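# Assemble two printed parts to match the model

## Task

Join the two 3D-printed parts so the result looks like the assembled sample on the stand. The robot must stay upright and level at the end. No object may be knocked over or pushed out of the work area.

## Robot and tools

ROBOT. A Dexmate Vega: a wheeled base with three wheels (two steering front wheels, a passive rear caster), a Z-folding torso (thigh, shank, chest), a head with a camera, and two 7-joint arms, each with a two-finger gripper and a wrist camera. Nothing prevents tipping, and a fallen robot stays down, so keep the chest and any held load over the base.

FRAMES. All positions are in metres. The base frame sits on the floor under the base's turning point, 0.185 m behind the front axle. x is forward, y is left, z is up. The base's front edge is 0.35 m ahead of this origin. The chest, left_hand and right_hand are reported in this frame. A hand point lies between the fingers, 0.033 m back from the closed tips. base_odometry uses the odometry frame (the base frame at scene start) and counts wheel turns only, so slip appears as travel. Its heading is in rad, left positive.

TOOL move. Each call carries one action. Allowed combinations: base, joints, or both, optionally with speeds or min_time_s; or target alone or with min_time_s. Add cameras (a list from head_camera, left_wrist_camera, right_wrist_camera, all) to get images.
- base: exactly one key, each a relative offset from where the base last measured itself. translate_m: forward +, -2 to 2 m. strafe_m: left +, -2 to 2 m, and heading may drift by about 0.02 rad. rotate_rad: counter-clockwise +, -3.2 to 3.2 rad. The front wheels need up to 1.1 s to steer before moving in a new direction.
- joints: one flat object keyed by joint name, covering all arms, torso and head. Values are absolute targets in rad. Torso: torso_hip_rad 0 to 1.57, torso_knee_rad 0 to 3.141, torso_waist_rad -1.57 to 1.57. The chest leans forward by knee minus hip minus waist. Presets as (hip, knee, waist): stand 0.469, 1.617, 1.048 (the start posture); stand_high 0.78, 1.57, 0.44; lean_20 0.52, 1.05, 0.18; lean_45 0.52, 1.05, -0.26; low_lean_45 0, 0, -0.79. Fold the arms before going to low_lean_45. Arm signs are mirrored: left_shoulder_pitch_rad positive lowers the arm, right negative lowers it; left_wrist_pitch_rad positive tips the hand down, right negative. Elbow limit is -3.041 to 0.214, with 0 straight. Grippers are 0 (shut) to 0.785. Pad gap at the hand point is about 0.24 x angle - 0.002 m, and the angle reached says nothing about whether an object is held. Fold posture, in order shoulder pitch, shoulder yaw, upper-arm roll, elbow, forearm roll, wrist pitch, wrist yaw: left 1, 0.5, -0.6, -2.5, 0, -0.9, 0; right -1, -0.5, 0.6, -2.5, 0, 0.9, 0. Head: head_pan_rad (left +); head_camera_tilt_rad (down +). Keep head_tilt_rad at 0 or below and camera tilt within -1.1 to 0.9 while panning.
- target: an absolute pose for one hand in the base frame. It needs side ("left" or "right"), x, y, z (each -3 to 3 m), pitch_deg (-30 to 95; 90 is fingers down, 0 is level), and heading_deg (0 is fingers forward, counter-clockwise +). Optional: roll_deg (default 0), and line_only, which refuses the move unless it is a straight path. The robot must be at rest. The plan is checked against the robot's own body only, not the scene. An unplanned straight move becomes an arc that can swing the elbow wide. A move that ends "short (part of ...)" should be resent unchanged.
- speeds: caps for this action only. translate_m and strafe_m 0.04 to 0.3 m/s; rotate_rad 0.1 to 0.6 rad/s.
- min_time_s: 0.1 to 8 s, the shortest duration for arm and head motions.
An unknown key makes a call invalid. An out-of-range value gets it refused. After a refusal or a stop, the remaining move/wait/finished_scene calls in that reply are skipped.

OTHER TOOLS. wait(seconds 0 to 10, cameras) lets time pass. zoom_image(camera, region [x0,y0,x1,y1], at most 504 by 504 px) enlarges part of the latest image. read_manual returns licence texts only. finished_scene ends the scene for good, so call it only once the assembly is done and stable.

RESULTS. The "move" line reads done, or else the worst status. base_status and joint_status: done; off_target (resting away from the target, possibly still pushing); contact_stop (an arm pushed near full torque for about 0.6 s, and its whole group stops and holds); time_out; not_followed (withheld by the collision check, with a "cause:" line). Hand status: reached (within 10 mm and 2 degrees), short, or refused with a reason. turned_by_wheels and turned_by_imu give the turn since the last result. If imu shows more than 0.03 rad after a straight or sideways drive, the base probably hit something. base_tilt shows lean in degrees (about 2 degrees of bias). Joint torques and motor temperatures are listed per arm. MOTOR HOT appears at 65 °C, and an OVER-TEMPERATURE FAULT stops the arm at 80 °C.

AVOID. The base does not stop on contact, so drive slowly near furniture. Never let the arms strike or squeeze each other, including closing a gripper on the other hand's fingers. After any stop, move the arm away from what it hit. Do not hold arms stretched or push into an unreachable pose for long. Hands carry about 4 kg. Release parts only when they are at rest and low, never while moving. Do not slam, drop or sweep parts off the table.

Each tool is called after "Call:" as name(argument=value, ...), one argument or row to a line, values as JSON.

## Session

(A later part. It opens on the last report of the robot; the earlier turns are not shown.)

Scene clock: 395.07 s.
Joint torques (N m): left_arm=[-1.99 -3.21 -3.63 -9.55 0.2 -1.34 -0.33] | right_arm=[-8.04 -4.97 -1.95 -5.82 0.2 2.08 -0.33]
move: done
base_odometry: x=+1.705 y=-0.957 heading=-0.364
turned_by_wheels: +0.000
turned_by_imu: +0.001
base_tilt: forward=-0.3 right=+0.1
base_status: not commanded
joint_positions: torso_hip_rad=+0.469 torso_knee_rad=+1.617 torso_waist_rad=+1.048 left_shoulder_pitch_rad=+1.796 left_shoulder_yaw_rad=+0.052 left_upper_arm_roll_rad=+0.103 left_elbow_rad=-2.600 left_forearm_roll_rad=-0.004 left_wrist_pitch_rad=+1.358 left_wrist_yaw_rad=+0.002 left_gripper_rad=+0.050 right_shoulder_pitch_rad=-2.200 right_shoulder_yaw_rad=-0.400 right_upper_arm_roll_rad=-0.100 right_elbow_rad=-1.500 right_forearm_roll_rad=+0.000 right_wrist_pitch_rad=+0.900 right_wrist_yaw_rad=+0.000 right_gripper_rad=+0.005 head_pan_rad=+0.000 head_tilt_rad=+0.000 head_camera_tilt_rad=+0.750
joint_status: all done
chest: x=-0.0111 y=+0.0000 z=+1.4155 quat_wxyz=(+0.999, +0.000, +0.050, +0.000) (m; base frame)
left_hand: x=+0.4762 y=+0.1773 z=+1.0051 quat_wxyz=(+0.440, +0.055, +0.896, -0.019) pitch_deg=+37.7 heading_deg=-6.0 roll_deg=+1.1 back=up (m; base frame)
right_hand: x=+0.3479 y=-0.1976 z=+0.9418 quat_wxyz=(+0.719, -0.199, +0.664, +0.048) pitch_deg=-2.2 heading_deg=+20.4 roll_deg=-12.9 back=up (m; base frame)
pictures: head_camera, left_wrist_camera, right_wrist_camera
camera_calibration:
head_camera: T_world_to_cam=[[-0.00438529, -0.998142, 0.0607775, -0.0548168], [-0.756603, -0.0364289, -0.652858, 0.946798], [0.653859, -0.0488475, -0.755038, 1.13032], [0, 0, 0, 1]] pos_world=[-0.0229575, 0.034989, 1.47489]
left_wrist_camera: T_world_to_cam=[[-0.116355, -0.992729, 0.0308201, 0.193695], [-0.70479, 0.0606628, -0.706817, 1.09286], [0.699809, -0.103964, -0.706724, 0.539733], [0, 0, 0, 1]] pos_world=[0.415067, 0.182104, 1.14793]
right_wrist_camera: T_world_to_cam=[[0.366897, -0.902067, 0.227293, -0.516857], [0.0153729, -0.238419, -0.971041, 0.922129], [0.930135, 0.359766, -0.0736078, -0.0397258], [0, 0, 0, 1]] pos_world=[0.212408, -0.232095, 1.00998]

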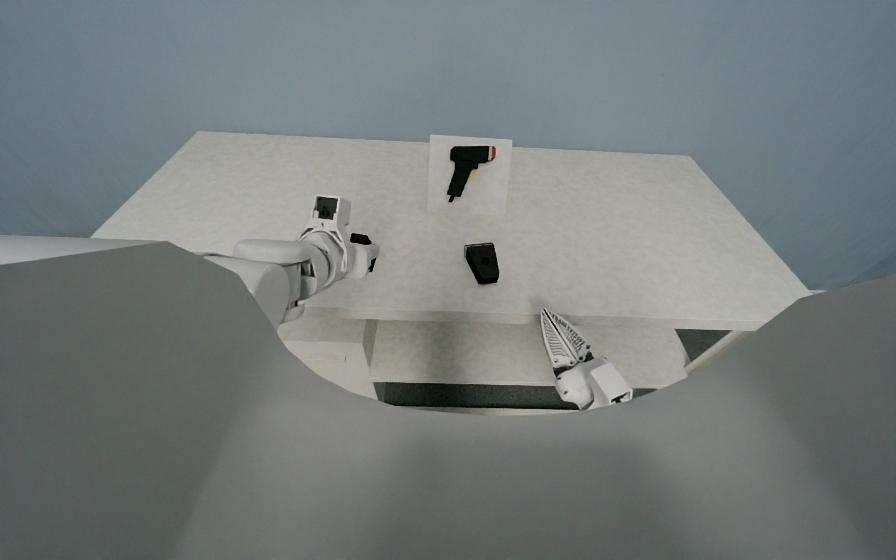

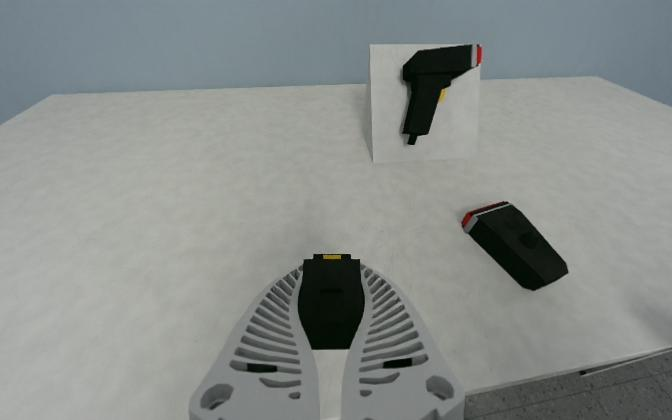

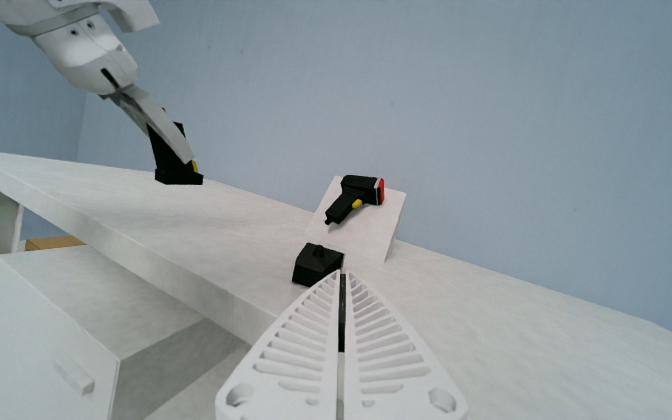

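Call:
zoom_image(
  camera="right_wrist_camera",
  region=[270, 225, 370, 300],
)

Call:
zoom_image(
  camera="right_wrist_camera",
  region=[120, 90, 220, 200],
)

Call:
zoom_image(
  camera="left_wrist_camera",
  region=[360, 30, 500, 170],
)

Call:
zoom_image(
  camera="left_wrist_camera",
  region=[445, 190, 585, 300],
)

Scaled by 5.040 from the camera's 672x420 image, which has a finer 960x600 frame.

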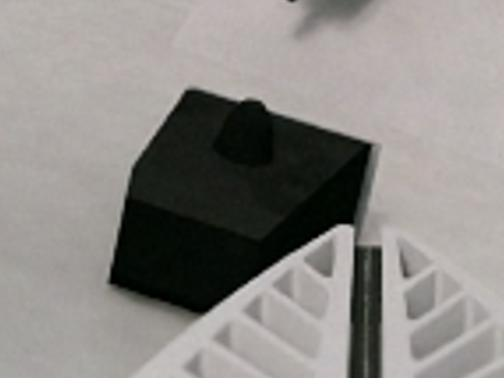

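Scaled by 4.582 from the camera's 672x420 image, which has a finer 960x600 frame.

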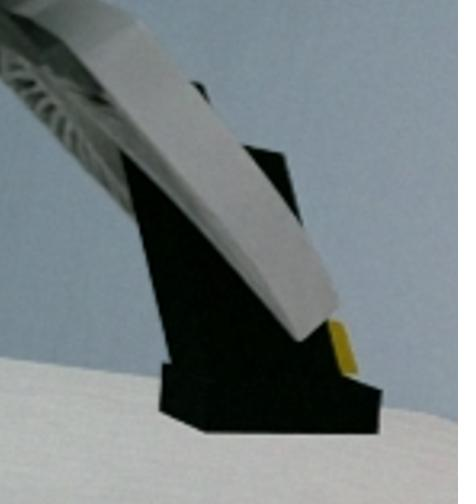

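Scaled by 3.600 from the camera's 672x420 image, which has a finer 960x600 frame.

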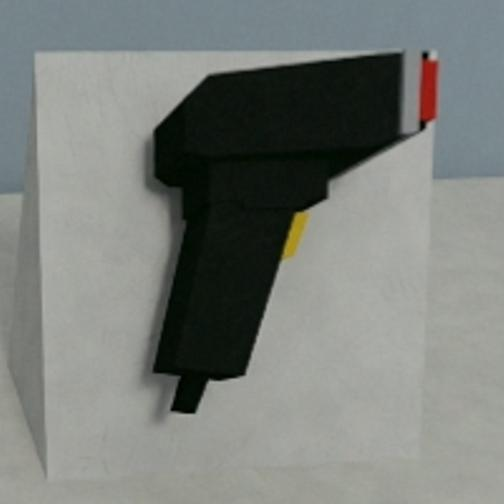

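Scaled by 3.600 from the camera's 672x420 image, which has a finer 960x600 frame.

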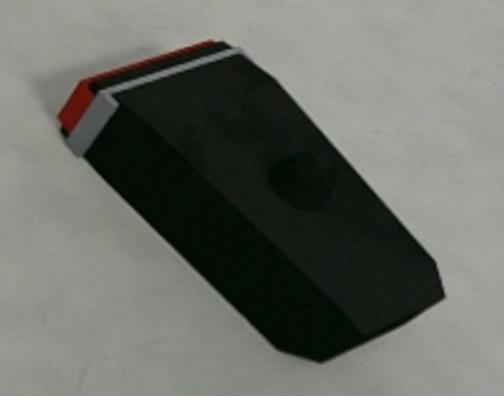

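Call:
move(
  base={"strafe_m": -0.29},
  speeds={"strafe_m": 0.15},
  cameras=["all"],
)

Scene clock: 431.77 s.
Joint torques (N m): left_arm=[-1.43 -2.67 -3.13 -8.94 0.03 -1.83 -0.18] | right_arm=[-7.2 -5.61 -1.95 -5.21 0.27 2.36 -0.28]
move: done
base_odometry: x=+1.601 y=-1.228 heading=-0.362
turned_by_wheels: +0.002
turned_by_imu: +0.003
base_tilt: forward=-0.2 right=+0.1
base_status: done
joint_positions: torso_hip_rad=+0.469 torso_knee_rad=+1.617 torso_waist_rad=+1.048 left_shoulder_pitch_rad=+1.800 left_shoulder_yaw_rad=+0.050 left_upper_arm_roll_rad=+0.100 left_elbow_rad=-2.600 left_forearm_roll_rad=+0.000 left_wrist_pitch_rad=+1.360 left_wrist_yaw_rad=+0.000 left_gripper_rad=+0.050 right_shoulder_pitch_rad=-2.200 right_shoulder_yaw_rad=-0.400 right_upper_arm_roll_rad=-0.100 right_elbow_rad=-1.500 right_forearm_roll_rad=+0.000 right_wrist_pitch_rad=+0.900 right_wrist_yaw_rad=+0.000 right_gripper_rad=+0.005 head_pan_rad=+0.000 head_tilt_rad=+0.000 head_camera_tilt_rad=+0.750
joint_status: not commanded
chest: x=-0.0111 y=+0.0000 z=+1.4155 quat_wxyz=(+0.999, +0.000, +0.050, +0.000) (m; base frame)
left_hand: x=+0.4746 y=+0.1795 z=+1.0030 quat_wxyz=(+0.438, +0.053, +0.897, -0.018) pitch_deg=+38.0 heading_deg=-5.7 roll_deg=+1.1 back=up (m; base frame)
right_hand: x=+0.3479 y=-0.1976 z=+0.9418 quat_wxyz=(+0.719, -0.199, +0.664, +0.048) pitch_deg=-2.2 heading_deg=+20.5 roll_deg=-12.9 back=up (m; base frame)
pictures: head_camera, left_wrist_camera, right_wrist_camera
camera_calibration:
head_camera: T_world_to_cam=[[-0.00438529, -0.998142, 0.0607775, -0.0548168], [-0.756603, -0.0364289, -0.652858, 0.946798], [0.653859, -0.0488475, -0.755038, 1.13032], [0, 0, 0, 1]] pos_world=[-0.0229575, 0.034989, 1.47489]
left_wrist_camera: T_world_to_cam=[[-0.111944, -0.993245, 0.0305501, 0.194011], [-0.708505, 0.0582206, -0.7033, 1.0888], [0.69677, -0.100375, -0.710236, 0.543902], [0, 0, 0, 1]] pos_world=[0.414167, 0.183904, 1.14613]
right_wrist_camera: T_world_to_cam=[[0.366981, -0.902034, 0.227287, -0.516862], [0.0153953, -0.238412, -0.971042, 0.922127], [0.930101, 0.359853, -0.0736057, -0.0397006], [0, 0, 0, 1]] pos_world=[0.212408, -0.232094, 1.00998]

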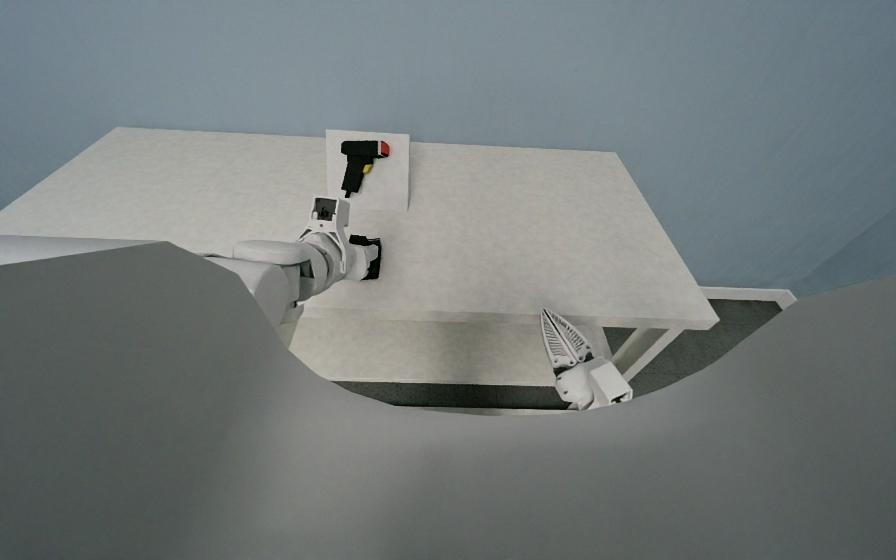

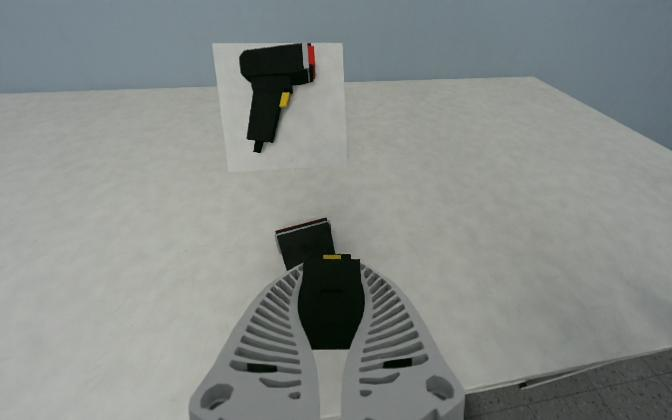

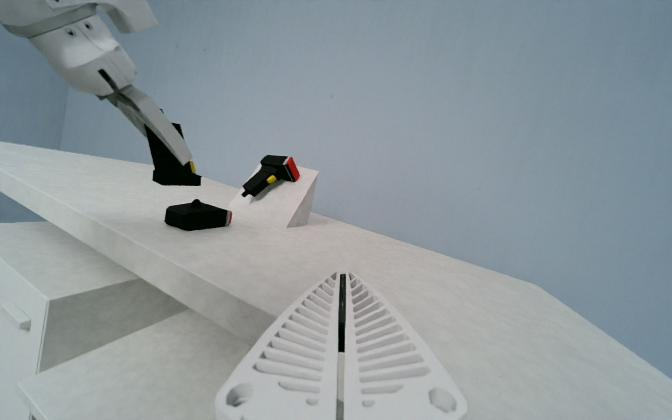

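Call:
zoom_image(
  camera="right_wrist_camera",
  region=[130, 90, 330, 240],
)

Call:
zoom_image(
  camera="right_wrist_camera",
  region=[140, 150, 250, 240],
)

Call:
zoom_image(
  camera="left_wrist_camera",
  region=[200, 30, 360, 180],
)

Call:
zoom_image(
  camera="left_wrist_camera",
  region=[250, 200, 410, 360],
)

Scaled by 2.520 from the camera's 672x420 image, which has a finer 960x600 frame.

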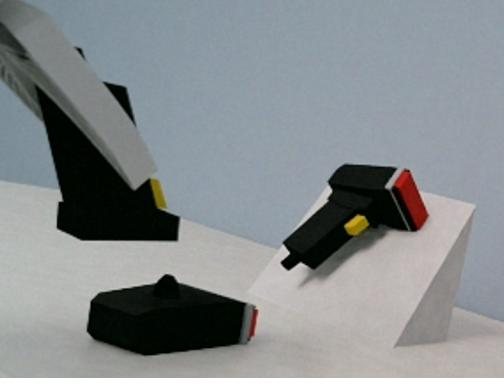

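Scaled by 4.582 from the camera's 672x420 image, which has a finer 960x600 frame.

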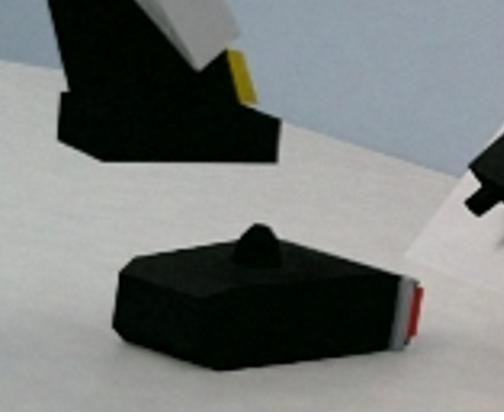

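Scaled by 3.150 from the camera's 672x420 image, which has a finer 960x600 frame.

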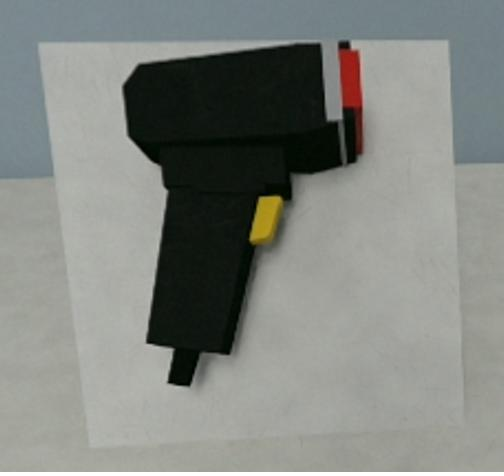

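Scaled by 3.150 from the camera's 672x420 image, which has a finer 960x600 frame.

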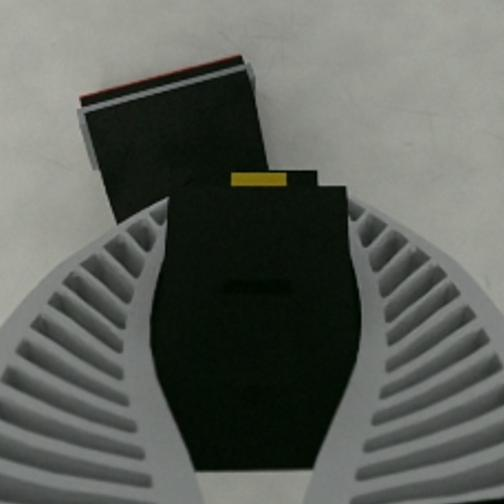

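Call:
move(
  target={"side": "left", "x": 0.5364, "y": 0.1935, "z": 1.0, "pitch_deg": 45, "heading_deg": 10, "roll_deg": 0, "line_only": true},
  cameras=["all"],
)

Call:
zoom_image(
  camera="right_wrist_camera",
  region=[130, 90, 270, 240],
)

Call:
zoom_image(
  camera="left_wrist_camera",
  region=[250, 200, 410, 360],
)

Scene clock: 469.60 s.
Joint torques (N m): left_arm=[-2.26 -2.22 -3.19 -8.6 0.07 -1.16 -0.22] | right_arm=[-9.62 -4.85 -1.61 -4.94 0.3 2.47 -0.45]
move: refused
base_odometry: x=+1.601 y=-1.228 heading=-0.362
turned_by_wheels: +0.000
turned_by_imu: +0.000
base_tilt: forward=-0.2 right=+0.2
base_status: not commanded
joint_positions: torso_hip_rad=+0.469 torso_knee_rad=+1.617 torso_waist_rad=+1.048 left_shoulder_pitch_rad=+1.800 left_shoulder_yaw_rad=+0.050 left_upper_arm_roll_rad=+0.100 left_elbow_rad=-2.600 left_forearm_roll_rad=+0.000 left_wrist_pitch_rad=+1.360 left_wrist_yaw_rad=+0.000 left_gripper_rad=+0.050 right_shoulder_pitch_rad=-2.200 right_shoulder_yaw_rad=-0.400 right_upper_arm_roll_rad=-0.100 right_elbow_rad=-1.500 right_forearm_roll_rad=+0.000 right_wrist_pitch_rad=+0.900 right_wrist_yaw_rad=+0.000 right_gripper_rad=+0.005 head_pan_rad=+0.000 head_tilt_rad=+0.000 head_camera_tilt_rad=+0.750
joint_status: not commanded
chest: x=-0.0111 y=+0.0000 z=+1.4155 quat_wxyz=(+0.999, +0.000, +0.050, +0.000) (m; base frame)
left_hand: x=+0.4746 y=+0.1795 z=+1.0030 quat_wxyz=(+0.438, +0.053, +0.897, -0.018) pitch_deg=+38.0 heading_deg=-5.7 roll_deg=+1.1 back=up (m; base frame)
left_hand_status: refused: you asked line_only, and the move would not run on a straight line (the straight line was blocked) but on a checked arc of 6.1 s: over the whole arc the hand travels 0.97 m to end 0.06 m from its start, up to 0.41 m off the straight line; left_upper_arm_roll_rad turns most, 1.83 rad; on the way or at its end the hand turns up to 169 deg from its attitude at the start. Nothing moved.
right_hand: x=+0.3479 y=-0.1976 z=+0.9418 quat_wxyz=(+0.719, -0.199, +0.664, +0.048) pitch_deg=-2.2 heading_deg=+20.5 roll_deg=-12.9 back=up (m; base frame)
pictures: head_camera, left_wrist_camera, right_wrist_camera
camera_calibration:
head_camera: T_world_to_cam=[[-0.00438529, -0.998142, 0.0607775, -0.0548168], [-0.756603, -0.0364289, -0.652858, 0.946798], [0.653859, -0.0488475, -0.755038, 1.13032], [0, 0, 0, 1]] pos_world=[-0.0229575, 0.034989, 1.47489]
left_wrist_camera: T_world_to_cam=[[-0.111944, -0.993245, 0.0305501, 0.194011], [-0.708505, 0.0582206, -0.7033, 1.0888], [0.69677, -0.100375, -0.710236, 0.543902], [0, 0, 0, 1]] pos_world=[0.414167, 0.183904, 1.14613]
right_wrist_camera: T_world_to_cam=[[0.366981, -0.902034, 0.227287, -0.516862], [0.0153953, -0.238412, -0.971042, 0.922127], [0.930101, 0.359853, -0.0736057, -0.0397006], [0, 0, 0, 1]] pos_world=[0.212408, -0.232094, 1.00998]

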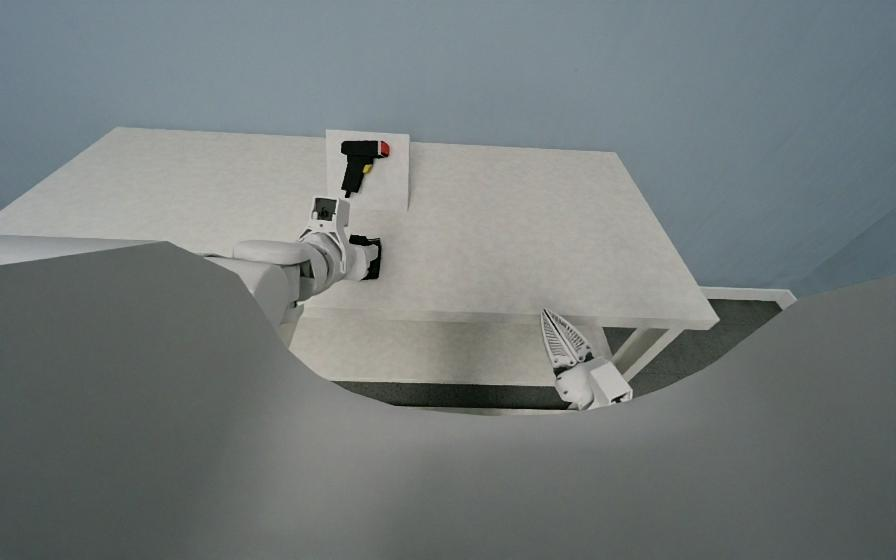

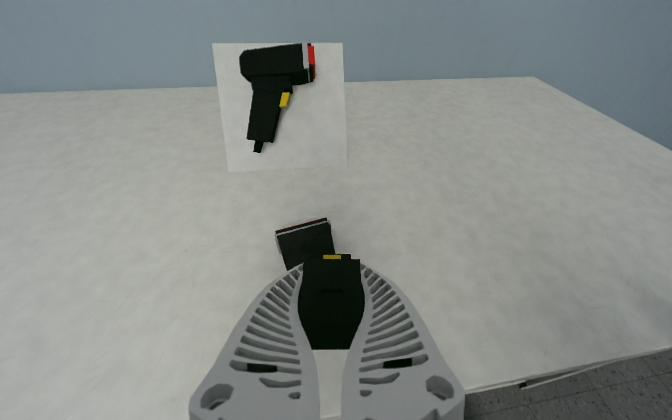

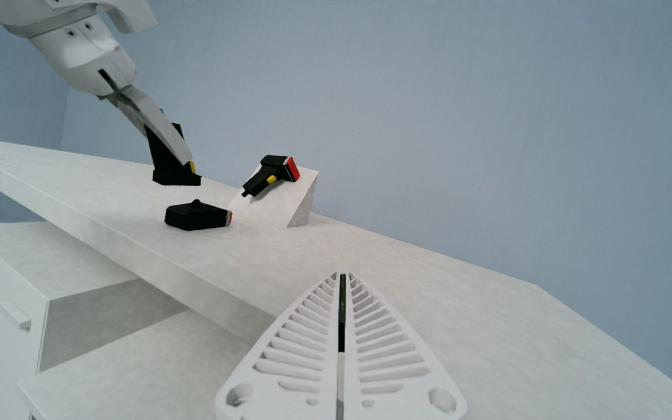

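Scaled by 3.360 from the camera's 672x420 image, which has a finer 960x600 frame.

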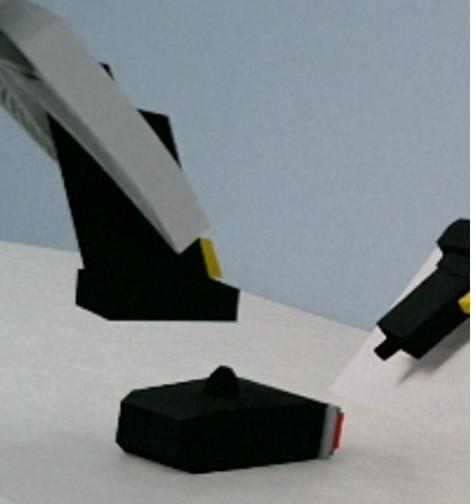

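Scaled by 3.150 from the camera's 672x420 image, which has a finer 960x600 frame.

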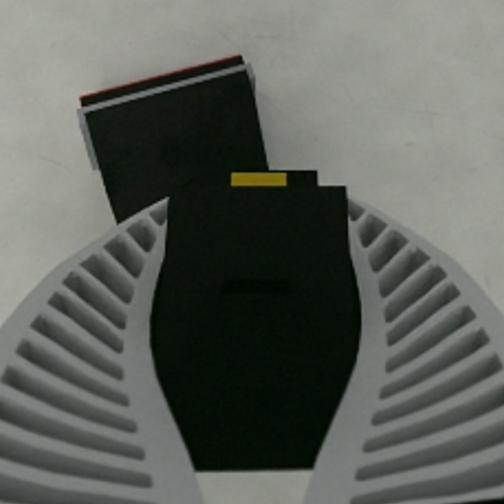

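Call:
move(
  base={"strafe_m": -0.15},
  speeds={"strafe_m": 0.12},
  cameras=[],
)

Call:
move(
  target={"side": "left", "x": 0.5, "y": 0.33, "z": 1.01, "pitch_deg": 45, "heading_deg": 10, "roll_deg": 0, "line_only": true},
  cameras=["all"],
)

Call:
zoom_image(
  camera="right_wrist_camera",
  region=[30, 90, 200, 260],
)

Call:
zoom_image(
  camera="left_wrist_camera",
  region=[250, 200, 410, 360],
)

Scene clock: 493.43 s.
Joint torques (N m): left_arm=[-3 -2.25 -3.52 -8.81 0.02 -2 -0.23] | right_arm=[-8.83 -5.22 -1.43 -5.08 0.18 2.39 -0.48]
move: done
base_odometry: x=+1.548 y=-1.368 heading=-0.361
turned_by_wheels: +0.001
turned_by_imu: +0.000
base_tilt: forward=+0.0 right=+0.1
base_status: done
joint_positions: torso_hip_rad=+0.469 torso_knee_rad=+1.617 torso_waist_rad=+1.048 left_shoulder_pitch_rad=+1.800 left_shoulder_yaw_rad=+0.050 left_upper_arm_roll_rad=+0.100 left_elbow_rad=-2.600 left_forearm_roll_rad=+0.000 left_wrist_pitch_rad=+1.360 left_wrist_yaw_rad=+0.000 left_gripper_rad=+0.050 right_shoulder_pitch_rad=-2.200 right_shoulder_yaw_rad=-0.400 right_upper_arm_roll_rad=-0.100 right_elbow_rad=-1.500 right_forearm_roll_rad=+0.000 right_wrist_pitch_rad=+0.900 right_wrist_yaw_rad=+0.000 right_gripper_rad=+0.005 head_pan_rad=+0.000 head_tilt_rad=+0.000 head_camera_tilt_rad=+0.750
joint_status: not commanded
chest: x=-0.0111 y=+0.0000 z=+1.4155 quat_wxyz=(+0.999, +0.000, +0.050, +0.000) (m; base frame)
left_hand: x=+0.4746 y=+0.1795 z=+1.0031 quat_wxyz=(+0.438, +0.053, +0.897, -0.018) pitch_deg=+38.0 heading_deg=-5.7 roll_deg=+1.1 back=up (m; base frame)
right_hand: x=+0.3479 y=-0.1976 z=+0.9418 quat_wxyz=(+0.719, -0.199, +0.664, +0.048) pitch_deg=-2.2 heading_deg=+20.5 roll_deg=-12.9 back=up (m; base frame)
pictures: none
No camera images: "cameras" was empty.

Scene clock: 499.37 s.
Joint torques (N m): left_arm=[-14.46 5.94 -6.23 -6.55 -0.65 -0.3 0.19] | right_arm=[-9.96 -5.21 -1.33 -5.04 0.18 2.18 -0.42]
move: done
base_odometry: x=+1.548 y=-1.368 heading=-0.361
turned_by_wheels: +0.000
turned_by_imu: +0.001
base_tilt: forward=-0.3 right=+0.3
base_status: not commanded
joint_positions: torso_hip_rad=+0.469 torso_knee_rad=+1.617 torso_waist_rad=+1.048 left_shoulder_pitch_rad=+1.587 left_shoulder_yaw_rad=+0.344 left_upper_arm_roll_rad=-0.274 left_elbow_rad=-2.323 left_forearm_roll_rad=-1.383 left_wrist_pitch_rad=+1.366 left_wrist_yaw_rad=+1.067 left_gripper_rad=+0.050 right_shoulder_pitch_rad=-2.200 right_shoulder_yaw_rad=-0.400 right_upper_arm_roll_rad=-0.100 right_elbow_rad=-1.500 right_forearm_roll_rad=+0.000 right_wrist_pitch_rad=+0.900 right_wrist_yaw_rad=+0.000 right_gripper_rad=+0.005 head_pan_rad=+0.000 head_tilt_rad=+0.000 head_camera_tilt_rad=+0.750
joint_status: not commanded
chest: x=-0.0111 y=+0.0000 z=+1.4155 quat_wxyz=(+0.999, +0.000, +0.050, +0.000) (m; base frame)
left_hand: x=+0.4999 y=+0.3291 z=+1.0098 quat_wxyz=(+0.381, -0.080, +0.920, +0.033) pitch_deg=+45.0 heading_deg=+9.9 roll_deg=+0.0 back=up (m; base frame)
left_hand_status: reached (straight line, planned for 4.7 s): 1 mm and 0.1 deg off.
right_hand: x=+0.3479 y=-0.1976 z=+0.9418 quat_wxyz=(+0.719, -0.199, +0.664, +0.048) pitch_deg=-2.2 heading_deg=+20.5 roll_deg=-12.9 back=up (m; base frame)
pictures: head_camera, left_wrist_camera, right_wrist_camera
camera_calibration:
head_camera: T_world_to_cam=[[-0.00438911, -0.998142, 0.0607743, -0.054812], [-0.756603, -0.0364239, -0.652859, 0.946798], [0.653859, -0.0488475, -0.755038, 1.13032], [0, 0, 0, 1]] pos_world=[-0.0229574, 0.034989, 1.47489]
left_wrist_camera: T_world_to_cam=[[0.176137, -0.983319, 0.0453771, 0.182953], [-0.773344, -0.166752, -0.611665, 1.11666], [0.609028, 0.0726449, -0.789815, 0.613414], [0, 0, 0, 1]] pos_world=[0.45775, 0.321545, 1.1592]
right_wrist_camera: T_world_to_cam=[[0.366981, -0.902034, 0.227287, -0.516862], [0.0153953, -0.238412, -0.971042, 0.922127], [0.930101, 0.359853, -0.0736057, -0.0397006], [0, 0, 0, 1]] pos_world=[0.212408, -0.232094, 1.00998]

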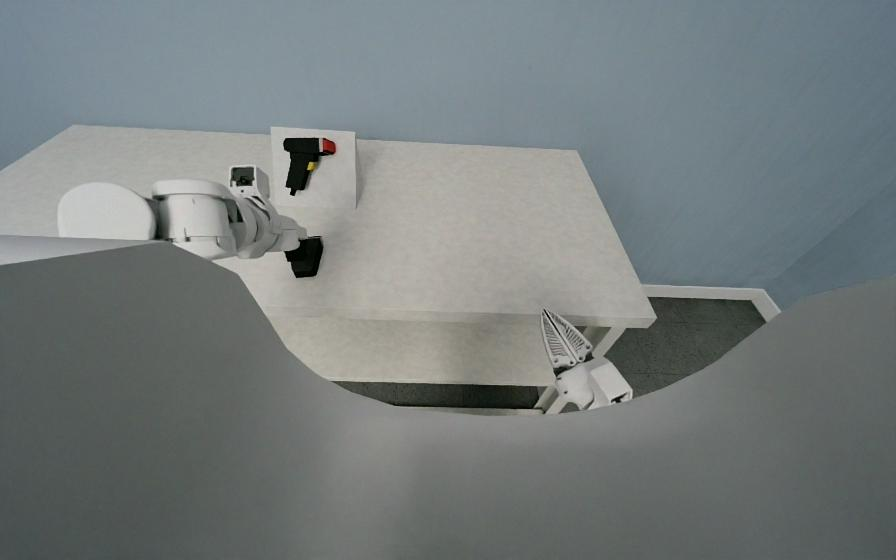

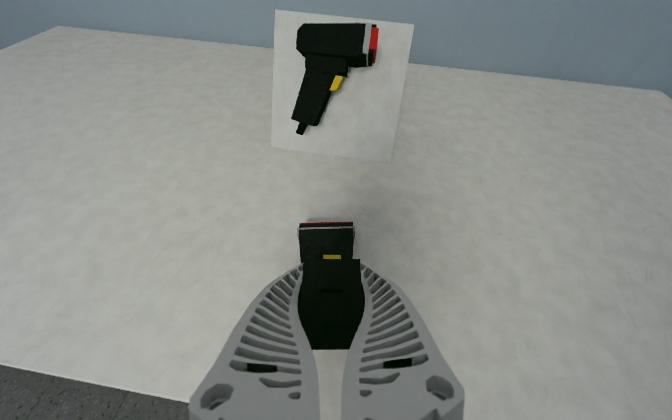

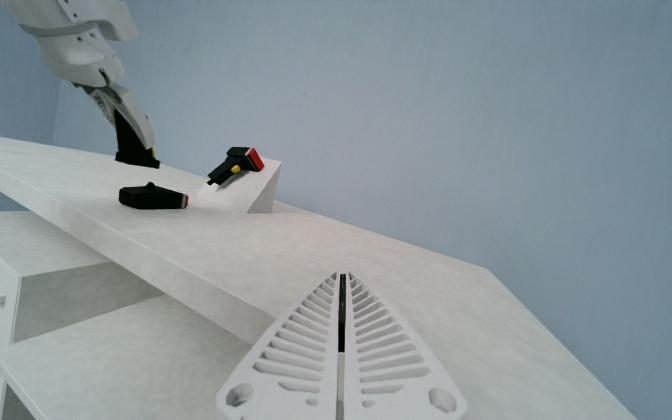

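Scaled by 2.965 from the camera's 672x420 image, which has a finer 960x600 frame.

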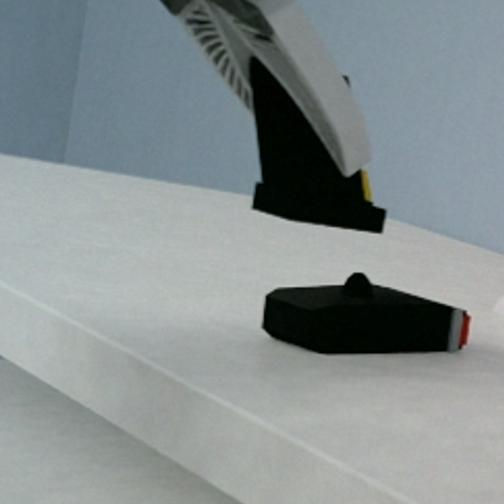

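Scaled by 3.150 from the camera's 672x420 image, which has a finer 960x600 frame.

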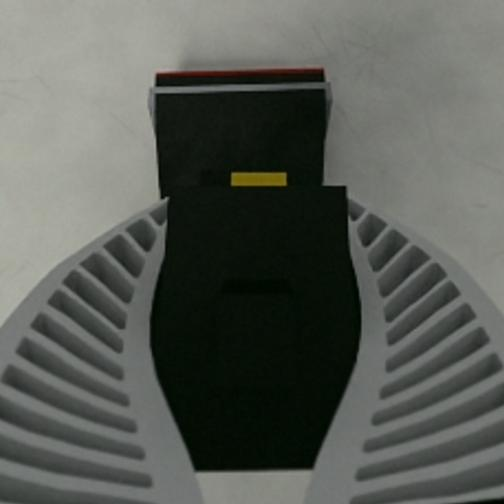

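Call:
zoom_image(
  camera="right_wrist_camera",
  region=[105, 130, 195, 215],
)

Scaled by 5.600 from the camera's 672x420 image, which has a finer 960x600 frame.

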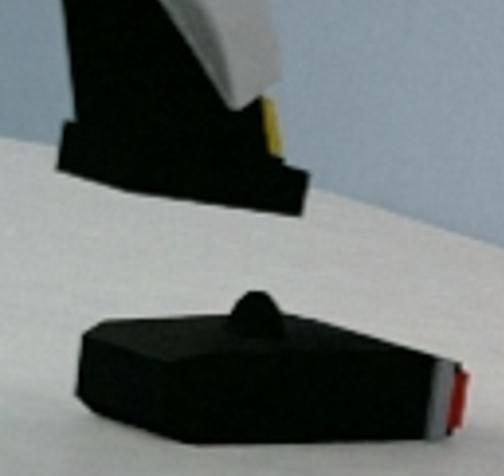

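Call:
move(
  target={"side": "left", "x": 0.536, "y": 0.3373, "z": 0.99, "pitch_deg": 45, "heading_deg": 12.5, "roll_deg": 0, "line_only": true},
  cameras=["left_wrist_camera", "right_wrist_camera"],
)

Call:
zoom_image(
  camera="right_wrist_camera",
  region=[105, 130, 195, 215],
)

Call:
zoom_image(
  camera="left_wrist_camera",
  region=[250, 200, 410, 360],
)

Scene clock: 538.03 s.
Joint torques (N m): left_arm=[-16.43 5.93 -1.78 -6.4 0.13 -0.95 -0.56] | right_arm=[-8.53 -4.55 -1.2 -4.85 0.08 1.89 -0.41]
move: done
base_odometry: x=+1.548 y=-1.368 heading=-0.361
turned_by_wheels: +0.000
turned_by_imu: +0.001
base_tilt: forward=-0.2 right=+0.1
base_status: not commanded
joint_positions: torso_hip_rad=+0.469 torso_knee_rad=+1.617 torso_waist_rad=+1.048 left_shoulder_pitch_rad=+1.520 left_shoulder_yaw_rad=+0.372 left_upper_arm_roll_rad=-0.185 left_elbow_rad=-2.193 left_forearm_roll_rad=-1.248 left_wrist_pitch_rad=+1.267 left_wrist_yaw_rad=+0.986 left_gripper_rad=+0.050 right_shoulder_pitch_rad=-2.200 right_shoulder_yaw_rad=-0.400 right_upper_arm_roll_rad=-0.100 right_elbow_rad=-1.500 right_forearm_roll_rad=+0.000 right_wrist_pitch_rad=+0.900 right_wrist_yaw_rad=+0.000 right_gripper_rad=+0.005 head_pan_rad=+0.000 head_tilt_rad=+0.000 head_camera_tilt_rad=+0.750
joint_status: not commanded
chest: x=-0.0111 y=+0.0000 z=+1.4155 quat_wxyz=(+0.999, +0.000, +0.050, +0.000) (m; base frame)
left_hand: x=+0.5349 y=+0.3371 z=+0.9904 quat_wxyz=(+0.380, -0.100, +0.919, +0.041) pitch_deg=+45.0 heading_deg=+12.4 roll_deg=+0.0 back=up (m; base frame)
left_hand_status: reached (straight line, planned for 0.8 s): 1 mm and 0.1 deg off.
right_hand: x=+0.3479 y=-0.1976 z=+0.9418 quat_wxyz=(+0.719, -0.199, +0.664, +0.048) pitch_deg=-2.2 heading_deg=+20.5 roll_deg=-12.9 back=up (m; base frame)
pictures: left_wrist_camera, right_wrist_camera
camera_calibration:
left_wrist_camera: T_world_to_cam=[[0.219326, -0.974592, 0.0454546, 0.159412], [-0.765837, -0.200837, -0.610866, 1.13989], [0.604474, 0.0991678, -0.790428, 0.570229], [0, 0, 0, 1]] pos_world=[0.493322, 0.327747, 1.1398]
right_wrist_camera: T_world_to_cam=[[0.366981, -0.902034, 0.227287, -0.516862], [0.0153953, -0.238412, -0.971042, 0.922127], [0.930101, 0.359853, -0.0736057, -0.0397006], [0, 0, 0, 1]] pos_world=[0.212408, -0.232094, 1.00998]

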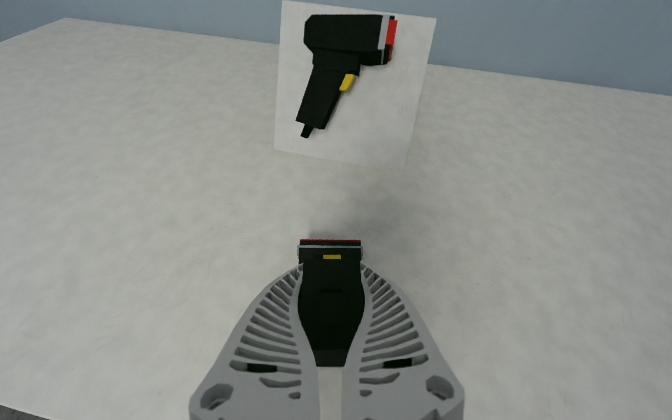

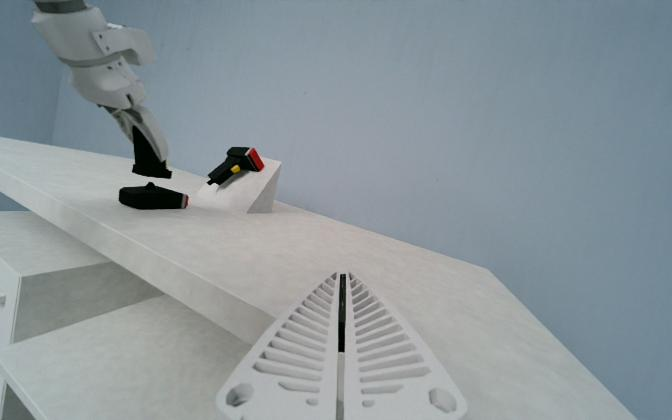

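Scaled by 5.600 from the camera's 672x420 image, which has a finer 960x600 frame.

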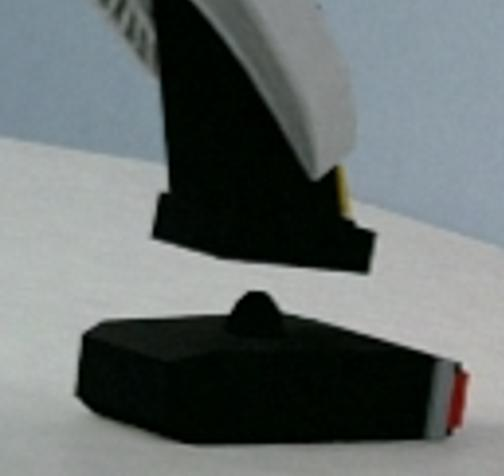

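Scaled by 3.150 from the camera's 672x420 image, which has a finer 960x600 frame.

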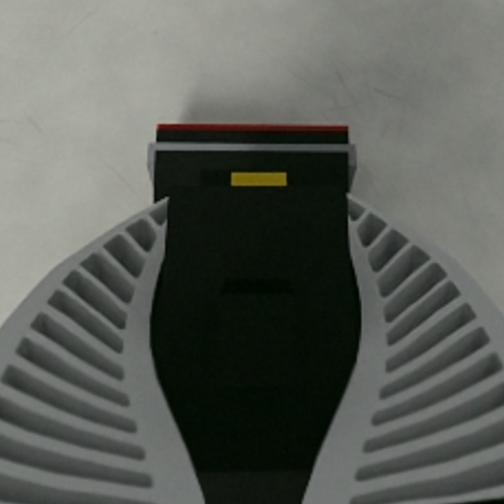

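Call:
move(
  target={"side": "left", "x": 0.5355, "y": 0.3373, "z": 0.976, "pitch_deg": 45, "heading_deg": 12.5, "roll_deg": 0, "line_only": true},
  cameras=["left_wrist_camera", "right_wrist_camera"],
)

Call:
zoom_image(
  camera="right_wrist_camera",
  region=[105, 130, 195, 215],
)

Scene clock: 549.30 s.
Joint torques (N m): left_arm=[-7.82 5.54 -2.25 -6.41 0.02 -0.72 -0.32] | right_arm=[-7.11 -5.46 -1.22 -4.34 0.28 2.86 -0.33]
move: done
base_odometry: x=+1.548 y=-1.368 heading=-0.361
turned_by_wheels: +0.000
turned_by_imu: +0.000
base_tilt: forward=-0.4 right=+0.1
base_status: not commanded
joint_positions: torso_hip_rad=+0.469 torso_knee_rad=+1.617 torso_waist_rad=+1.048 left_shoulder_pitch_rad=+1.543 left_shoulder_yaw_rad=+0.395 left_upper_arm_roll_rad=-0.158 left_elbow_rad=-2.175 left_forearm_roll_rad=-1.196 left_wrist_pitch_rad=+1.213 left_wrist_yaw_rad=+0.931 left_gripper_rad=+0.050 right_shoulder_pitch_rad=-2.200 right_shoulder_yaw_rad=-0.400 right_upper_arm_roll_rad=-0.100 right_elbow_rad=-1.500 right_forearm_roll_rad=+0.000 right_wrist_pitch_rad=+0.900 right_wrist_yaw_rad=+0.000 right_gripper_rad=+0.005 head_pan_rad=+0.000 head_tilt_rad=+0.000 head_camera_tilt_rad=+0.750
joint_status: not commanded
chest: x=-0.0111 y=+0.0000 z=+1.4155 quat_wxyz=(+0.999, +0.000, +0.050, +0.000) (m; base frame)
left_hand: x=+0.5355 y=+0.3373 z=+0.9769 quat_wxyz=(+0.380, -0.101, +0.918, +0.042) pitch_deg=+45.0 heading_deg=+12.5 roll_deg=+0.0 back=up (m; base frame)
left_hand_status: reached (straight line, planned for 0.5 s): 1 mm and 0.0 deg off.
right_hand: x=+0.3479 y=-0.1976 z=+0.9418 quat_wxyz=(+0.719, -0.199, +0.664, +0.048) pitch_deg=-2.2 heading_deg=+20.5 roll_deg=-12.9 back=up (m; base frame)
pictures: left_wrist_camera, right_wrist_camera
camera_calibration:
left_wrist_camera: T_world_to_cam=[[0.22048, -0.974338, 0.0453318, 0.159569], [-0.765379, -0.201631, -0.61118, 1.1326], [0.604636, 0.100057, -0.790193, 0.558619], [0, 0, 0, 1]] pos_world=[0.493922, 0.327946, 1.1264]
right_wrist_camera: T_world_to_cam=[[0.366981, -0.902034, 0.227287, -0.516862], [0.0153953, -0.238412, -0.971042, 0.922127], [0.930101, 0.359853, -0.0736057, -0.0397006], [0, 0, 0, 1]] pos_world=[0.212408, -0.232094, 1.00998]

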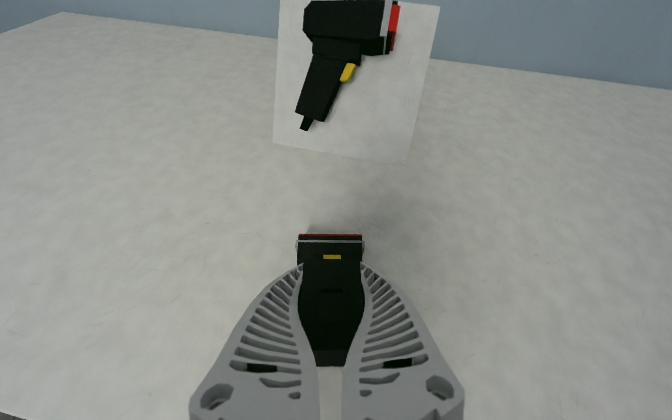

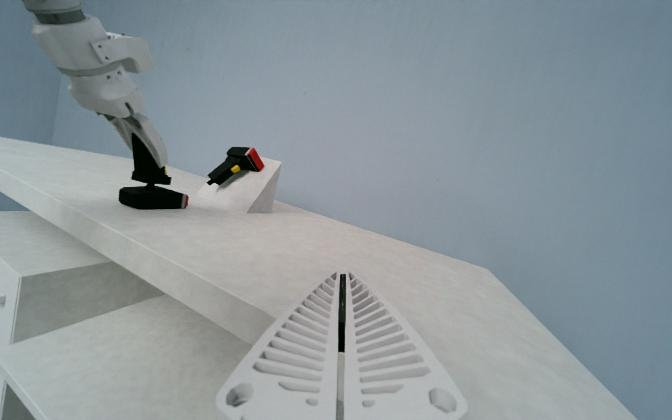

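Scaled by 5.600 from the camera's 672x420 image, which has a finer 960x600 frame.

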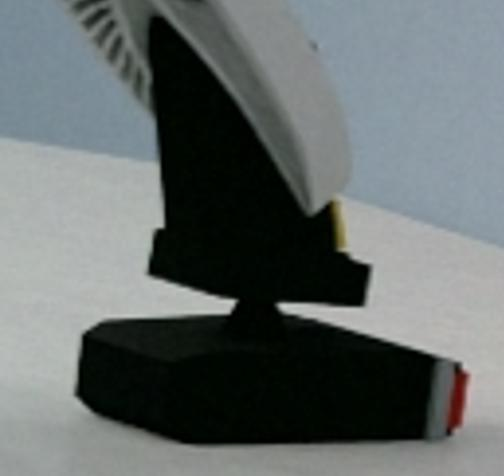

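Call:
move(
  target={"side": "left", "x": 0.5345, "y": 0.3371, "z": 0.9695, "pitch_deg": 45, "heading_deg": 12.5, "roll_deg": 0, "line_only": true},
  cameras=["right_wrist_camera"],
)

Call:
zoom_image(
  camera="right_wrist_camera",
  region=[105, 130, 195, 215],
)

Scene clock: 554.40 s.
Joint torques (N m): left_arm=[-8.69 6.79 -2.02 -6.26 0 -1.86 -0.44] | right_arm=[-9.18 -4.95 -1.2 -5.42 0.21 1.87 -0.56]
move: done
base_odometry: x=+1.548 y=-1.368 heading=-0.361
turned_by_wheels: +0.000
turned_by_imu: +0.000
base_tilt: forward=-0.2 right=+0.3
base_status: not commanded
joint_positions: torso_hip_rad=+0.469 torso_knee_rad=+1.617 torso_waist_rad=+1.048 left_shoulder_pitch_rad=+1.556 left_shoulder_yaw_rad=+0.404 left_upper_arm_roll_rad=-0.148 left_elbow_rad=-2.169 left_forearm_roll_rad=-1.174 left_wrist_pitch_rad=+1.189 left_wrist_yaw_rad=+0.909 left_gripper_rad=+0.050 right_shoulder_pitch_rad=-2.200 right_shoulder_yaw_rad=-0.400 right_upper_arm_roll_rad=-0.100 right_elbow_rad=-1.500 right_forearm_roll_rad=+0.000 right_wrist_pitch_rad=+0.900 right_wrist_yaw_rad=+0.000 right_gripper_rad=+0.005 head_pan_rad=+0.000 head_tilt_rad=+0.000 head_camera_tilt_rad=+0.750
joint_status: not commanded
chest: x=-0.0111 y=+0.0000 z=+1.4155 quat_wxyz=(+0.999, +0.000, +0.050, +0.000) (m; base frame)
left_hand: x=+0.5347 y=+0.3372 z=+0.9705 quat_wxyz=(+0.380, -0.101, +0.918, +0.042) pitch_deg=+45.0 heading_deg=+12.5 roll_deg=+0.0 back=up (m; base frame)
left_hand_status: reached (straight line, planned for 0.4 s): 1 mm and 0.0 deg off.
right_hand: x=+0.3479 y=-0.1976 z=+0.9418 quat_wxyz=(+0.719, -0.199, +0.664, +0.048) pitch_deg=-2.2 heading_deg=+20.5 roll_deg=-12.9 back=up (m; base frame)
pictures: right_wrist_camera
camera_calibration:
right_wrist_camera: T_world_to_cam=[[0.366981, -0.902034, 0.227287, -0.516862], [0.0153953, -0.238412, -0.971042, 0.922127], [0.930101, 0.359853, -0.0736057, -0.0397006], [0, 0, 0, 1]] pos_world=[0.212408, -0.232094, 1.00998]

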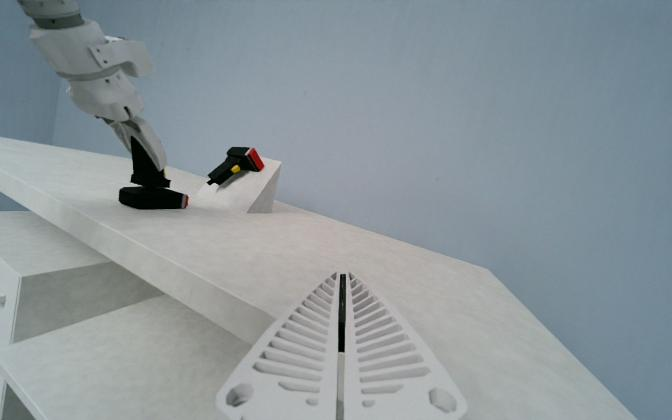

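Scaled by 5.600 from the camera's 672x420 image, which has a finer 960x600 frame.

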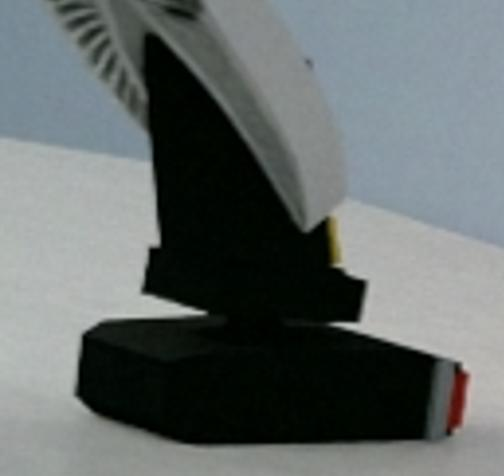

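Call:
move(
  target={"side": "left", "x": 0.5347, "y": 0.3371, "z": 0.9625, "pitch_deg": 45, "heading_deg": 12.5, "roll_deg": 0, "line_only": true},
  cameras=["right_wrist_camera", "left_wrist_camera"],
)

Call:
zoom_image(
  camera="right_wrist_camera",
  region=[105, 130, 195, 215],
)

Scene clock: 557.43 s.
Joint torques (N m): left_arm=[-6.91 5.88 -1.88 -6.77 -0.08 -0.83 -0.48] | right_arm=[-7.67 -4.9 -1.82 -4.47 0.18 2.3 -0.54]
move: done
base_odometry: x=+1.548 y=-1.368 heading=-0.361
turned_by_wheels: +0.000
turned_by_imu: +0.000
base_tilt: forward=-0.1 right=+0.1
base_status: not commanded
joint_positions: torso_hip_rad=+0.469 torso_knee_rad=+1.617 torso_waist_rad=+1.048 left_shoulder_pitch_rad=+1.567 left_shoulder_yaw_rad=+0.413 left_upper_arm_roll_rad=-0.135 left_elbow_rad=-2.159 left_forearm_roll_rad=-1.151 left_wrist_pitch_rad=+1.163 left_wrist_yaw_rad=+0.884 left_gripper_rad=+0.050 right_shoulder_pitch_rad=-2.200 right_shoulder_yaw_rad=-0.400 right_upper_arm_roll_rad=-0.100 right_elbow_rad=-1.500 right_forearm_roll_rad=+0.000 right_wrist_pitch_rad=+0.900 right_wrist_yaw_rad=+0.000 right_gripper_rad=+0.005 head_pan_rad=+0.000 head_tilt_rad=+0.000 head_camera_tilt_rad=+0.750
joint_status: not commanded
chest: x=-0.0111 y=+0.0000 z=+1.4155 quat_wxyz=(+0.999, +0.000, +0.050, +0.000) (m; base frame)
left_hand: x=+0.5347 y=+0.3372 z=+0.9635 quat_wxyz=(+0.380, -0.101, +0.918, +0.042) pitch_deg=+45.0 heading_deg=+12.5 roll_deg=+0.0 back=up (m; base frame)
left_hand_status: reached (straight line, planned for 0.4 s): 1 mm and 0.0 deg off.
right_hand: x=+0.3479 y=-0.1976 z=+0.9418 quat_wxyz=(+0.719, -0.199, +0.664, +0.048) pitch_deg=-2.2 heading_deg=+20.5 roll_deg=-12.9 back=up (m; base frame)
pictures: left_wrist_camera, right_wrist_camera
camera_calibration:
left_wrist_camera: T_world_to_cam=[[0.22061, -0.974314, 0.0451948, 0.160238], [-0.765313, -0.201641, -0.611259, 1.12381], [0.604671, 0.100262, -0.790139, 0.54839], [0, 0, 0, 1]] pos_world=[0.493121, 0.327746, 1.113]
right_wrist_camera: T_world_to_cam=[[0.366981, -0.902034, 0.227287, -0.516862], [0.0153953, -0.238412, -0.971042, 0.922127], [0.930101, 0.359853, -0.0736057, -0.0397006], [0, 0, 0, 1]] pos_world=[0.212408, -0.232094, 1.00998]

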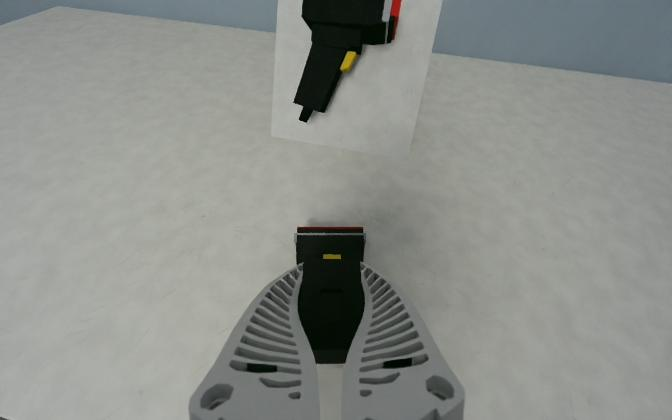

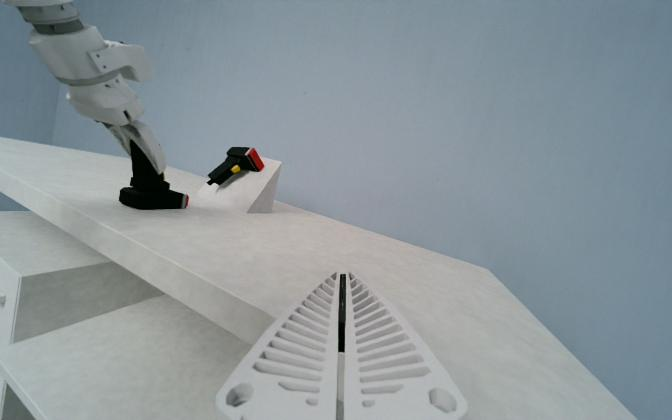

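Scaled by 5.600 from the camera's 672x420 image, which has a finer 960x600 frame.

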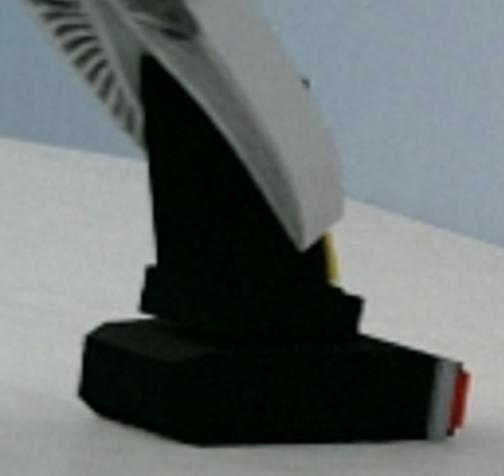

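Call:
zoom_image(
  camera="left_wrist_camera",
  region=[250, 200, 410, 360],
)

Call:
zoom_image(
  camera="right_wrist_camera",
  region=[112, 165, 196, 215],
)

Scaled by 3.150 from the camera's 672x420 image, which has a finer 960x600 frame.

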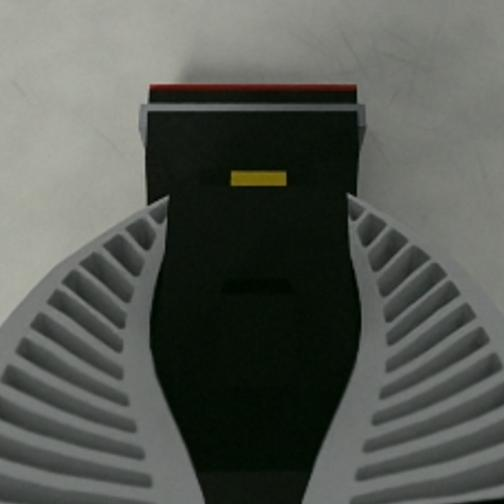

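Scaled by 6.000 from the camera's 672x420 image, which has a finer 960x600 frame.

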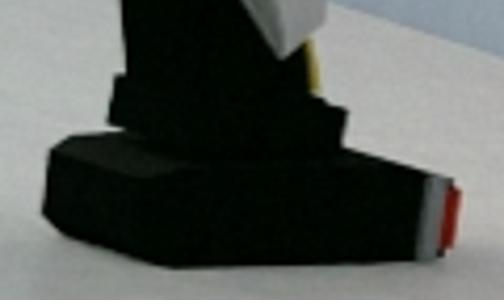

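Call:
zoom_image(
  camera="right_wrist_camera",
  region=[112, 175, 162, 215],
)

Scaled by 10.080 from the camera's 672x420 image, which has a finer 960x600 frame.

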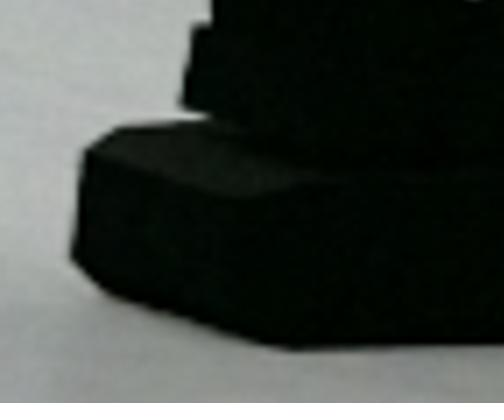

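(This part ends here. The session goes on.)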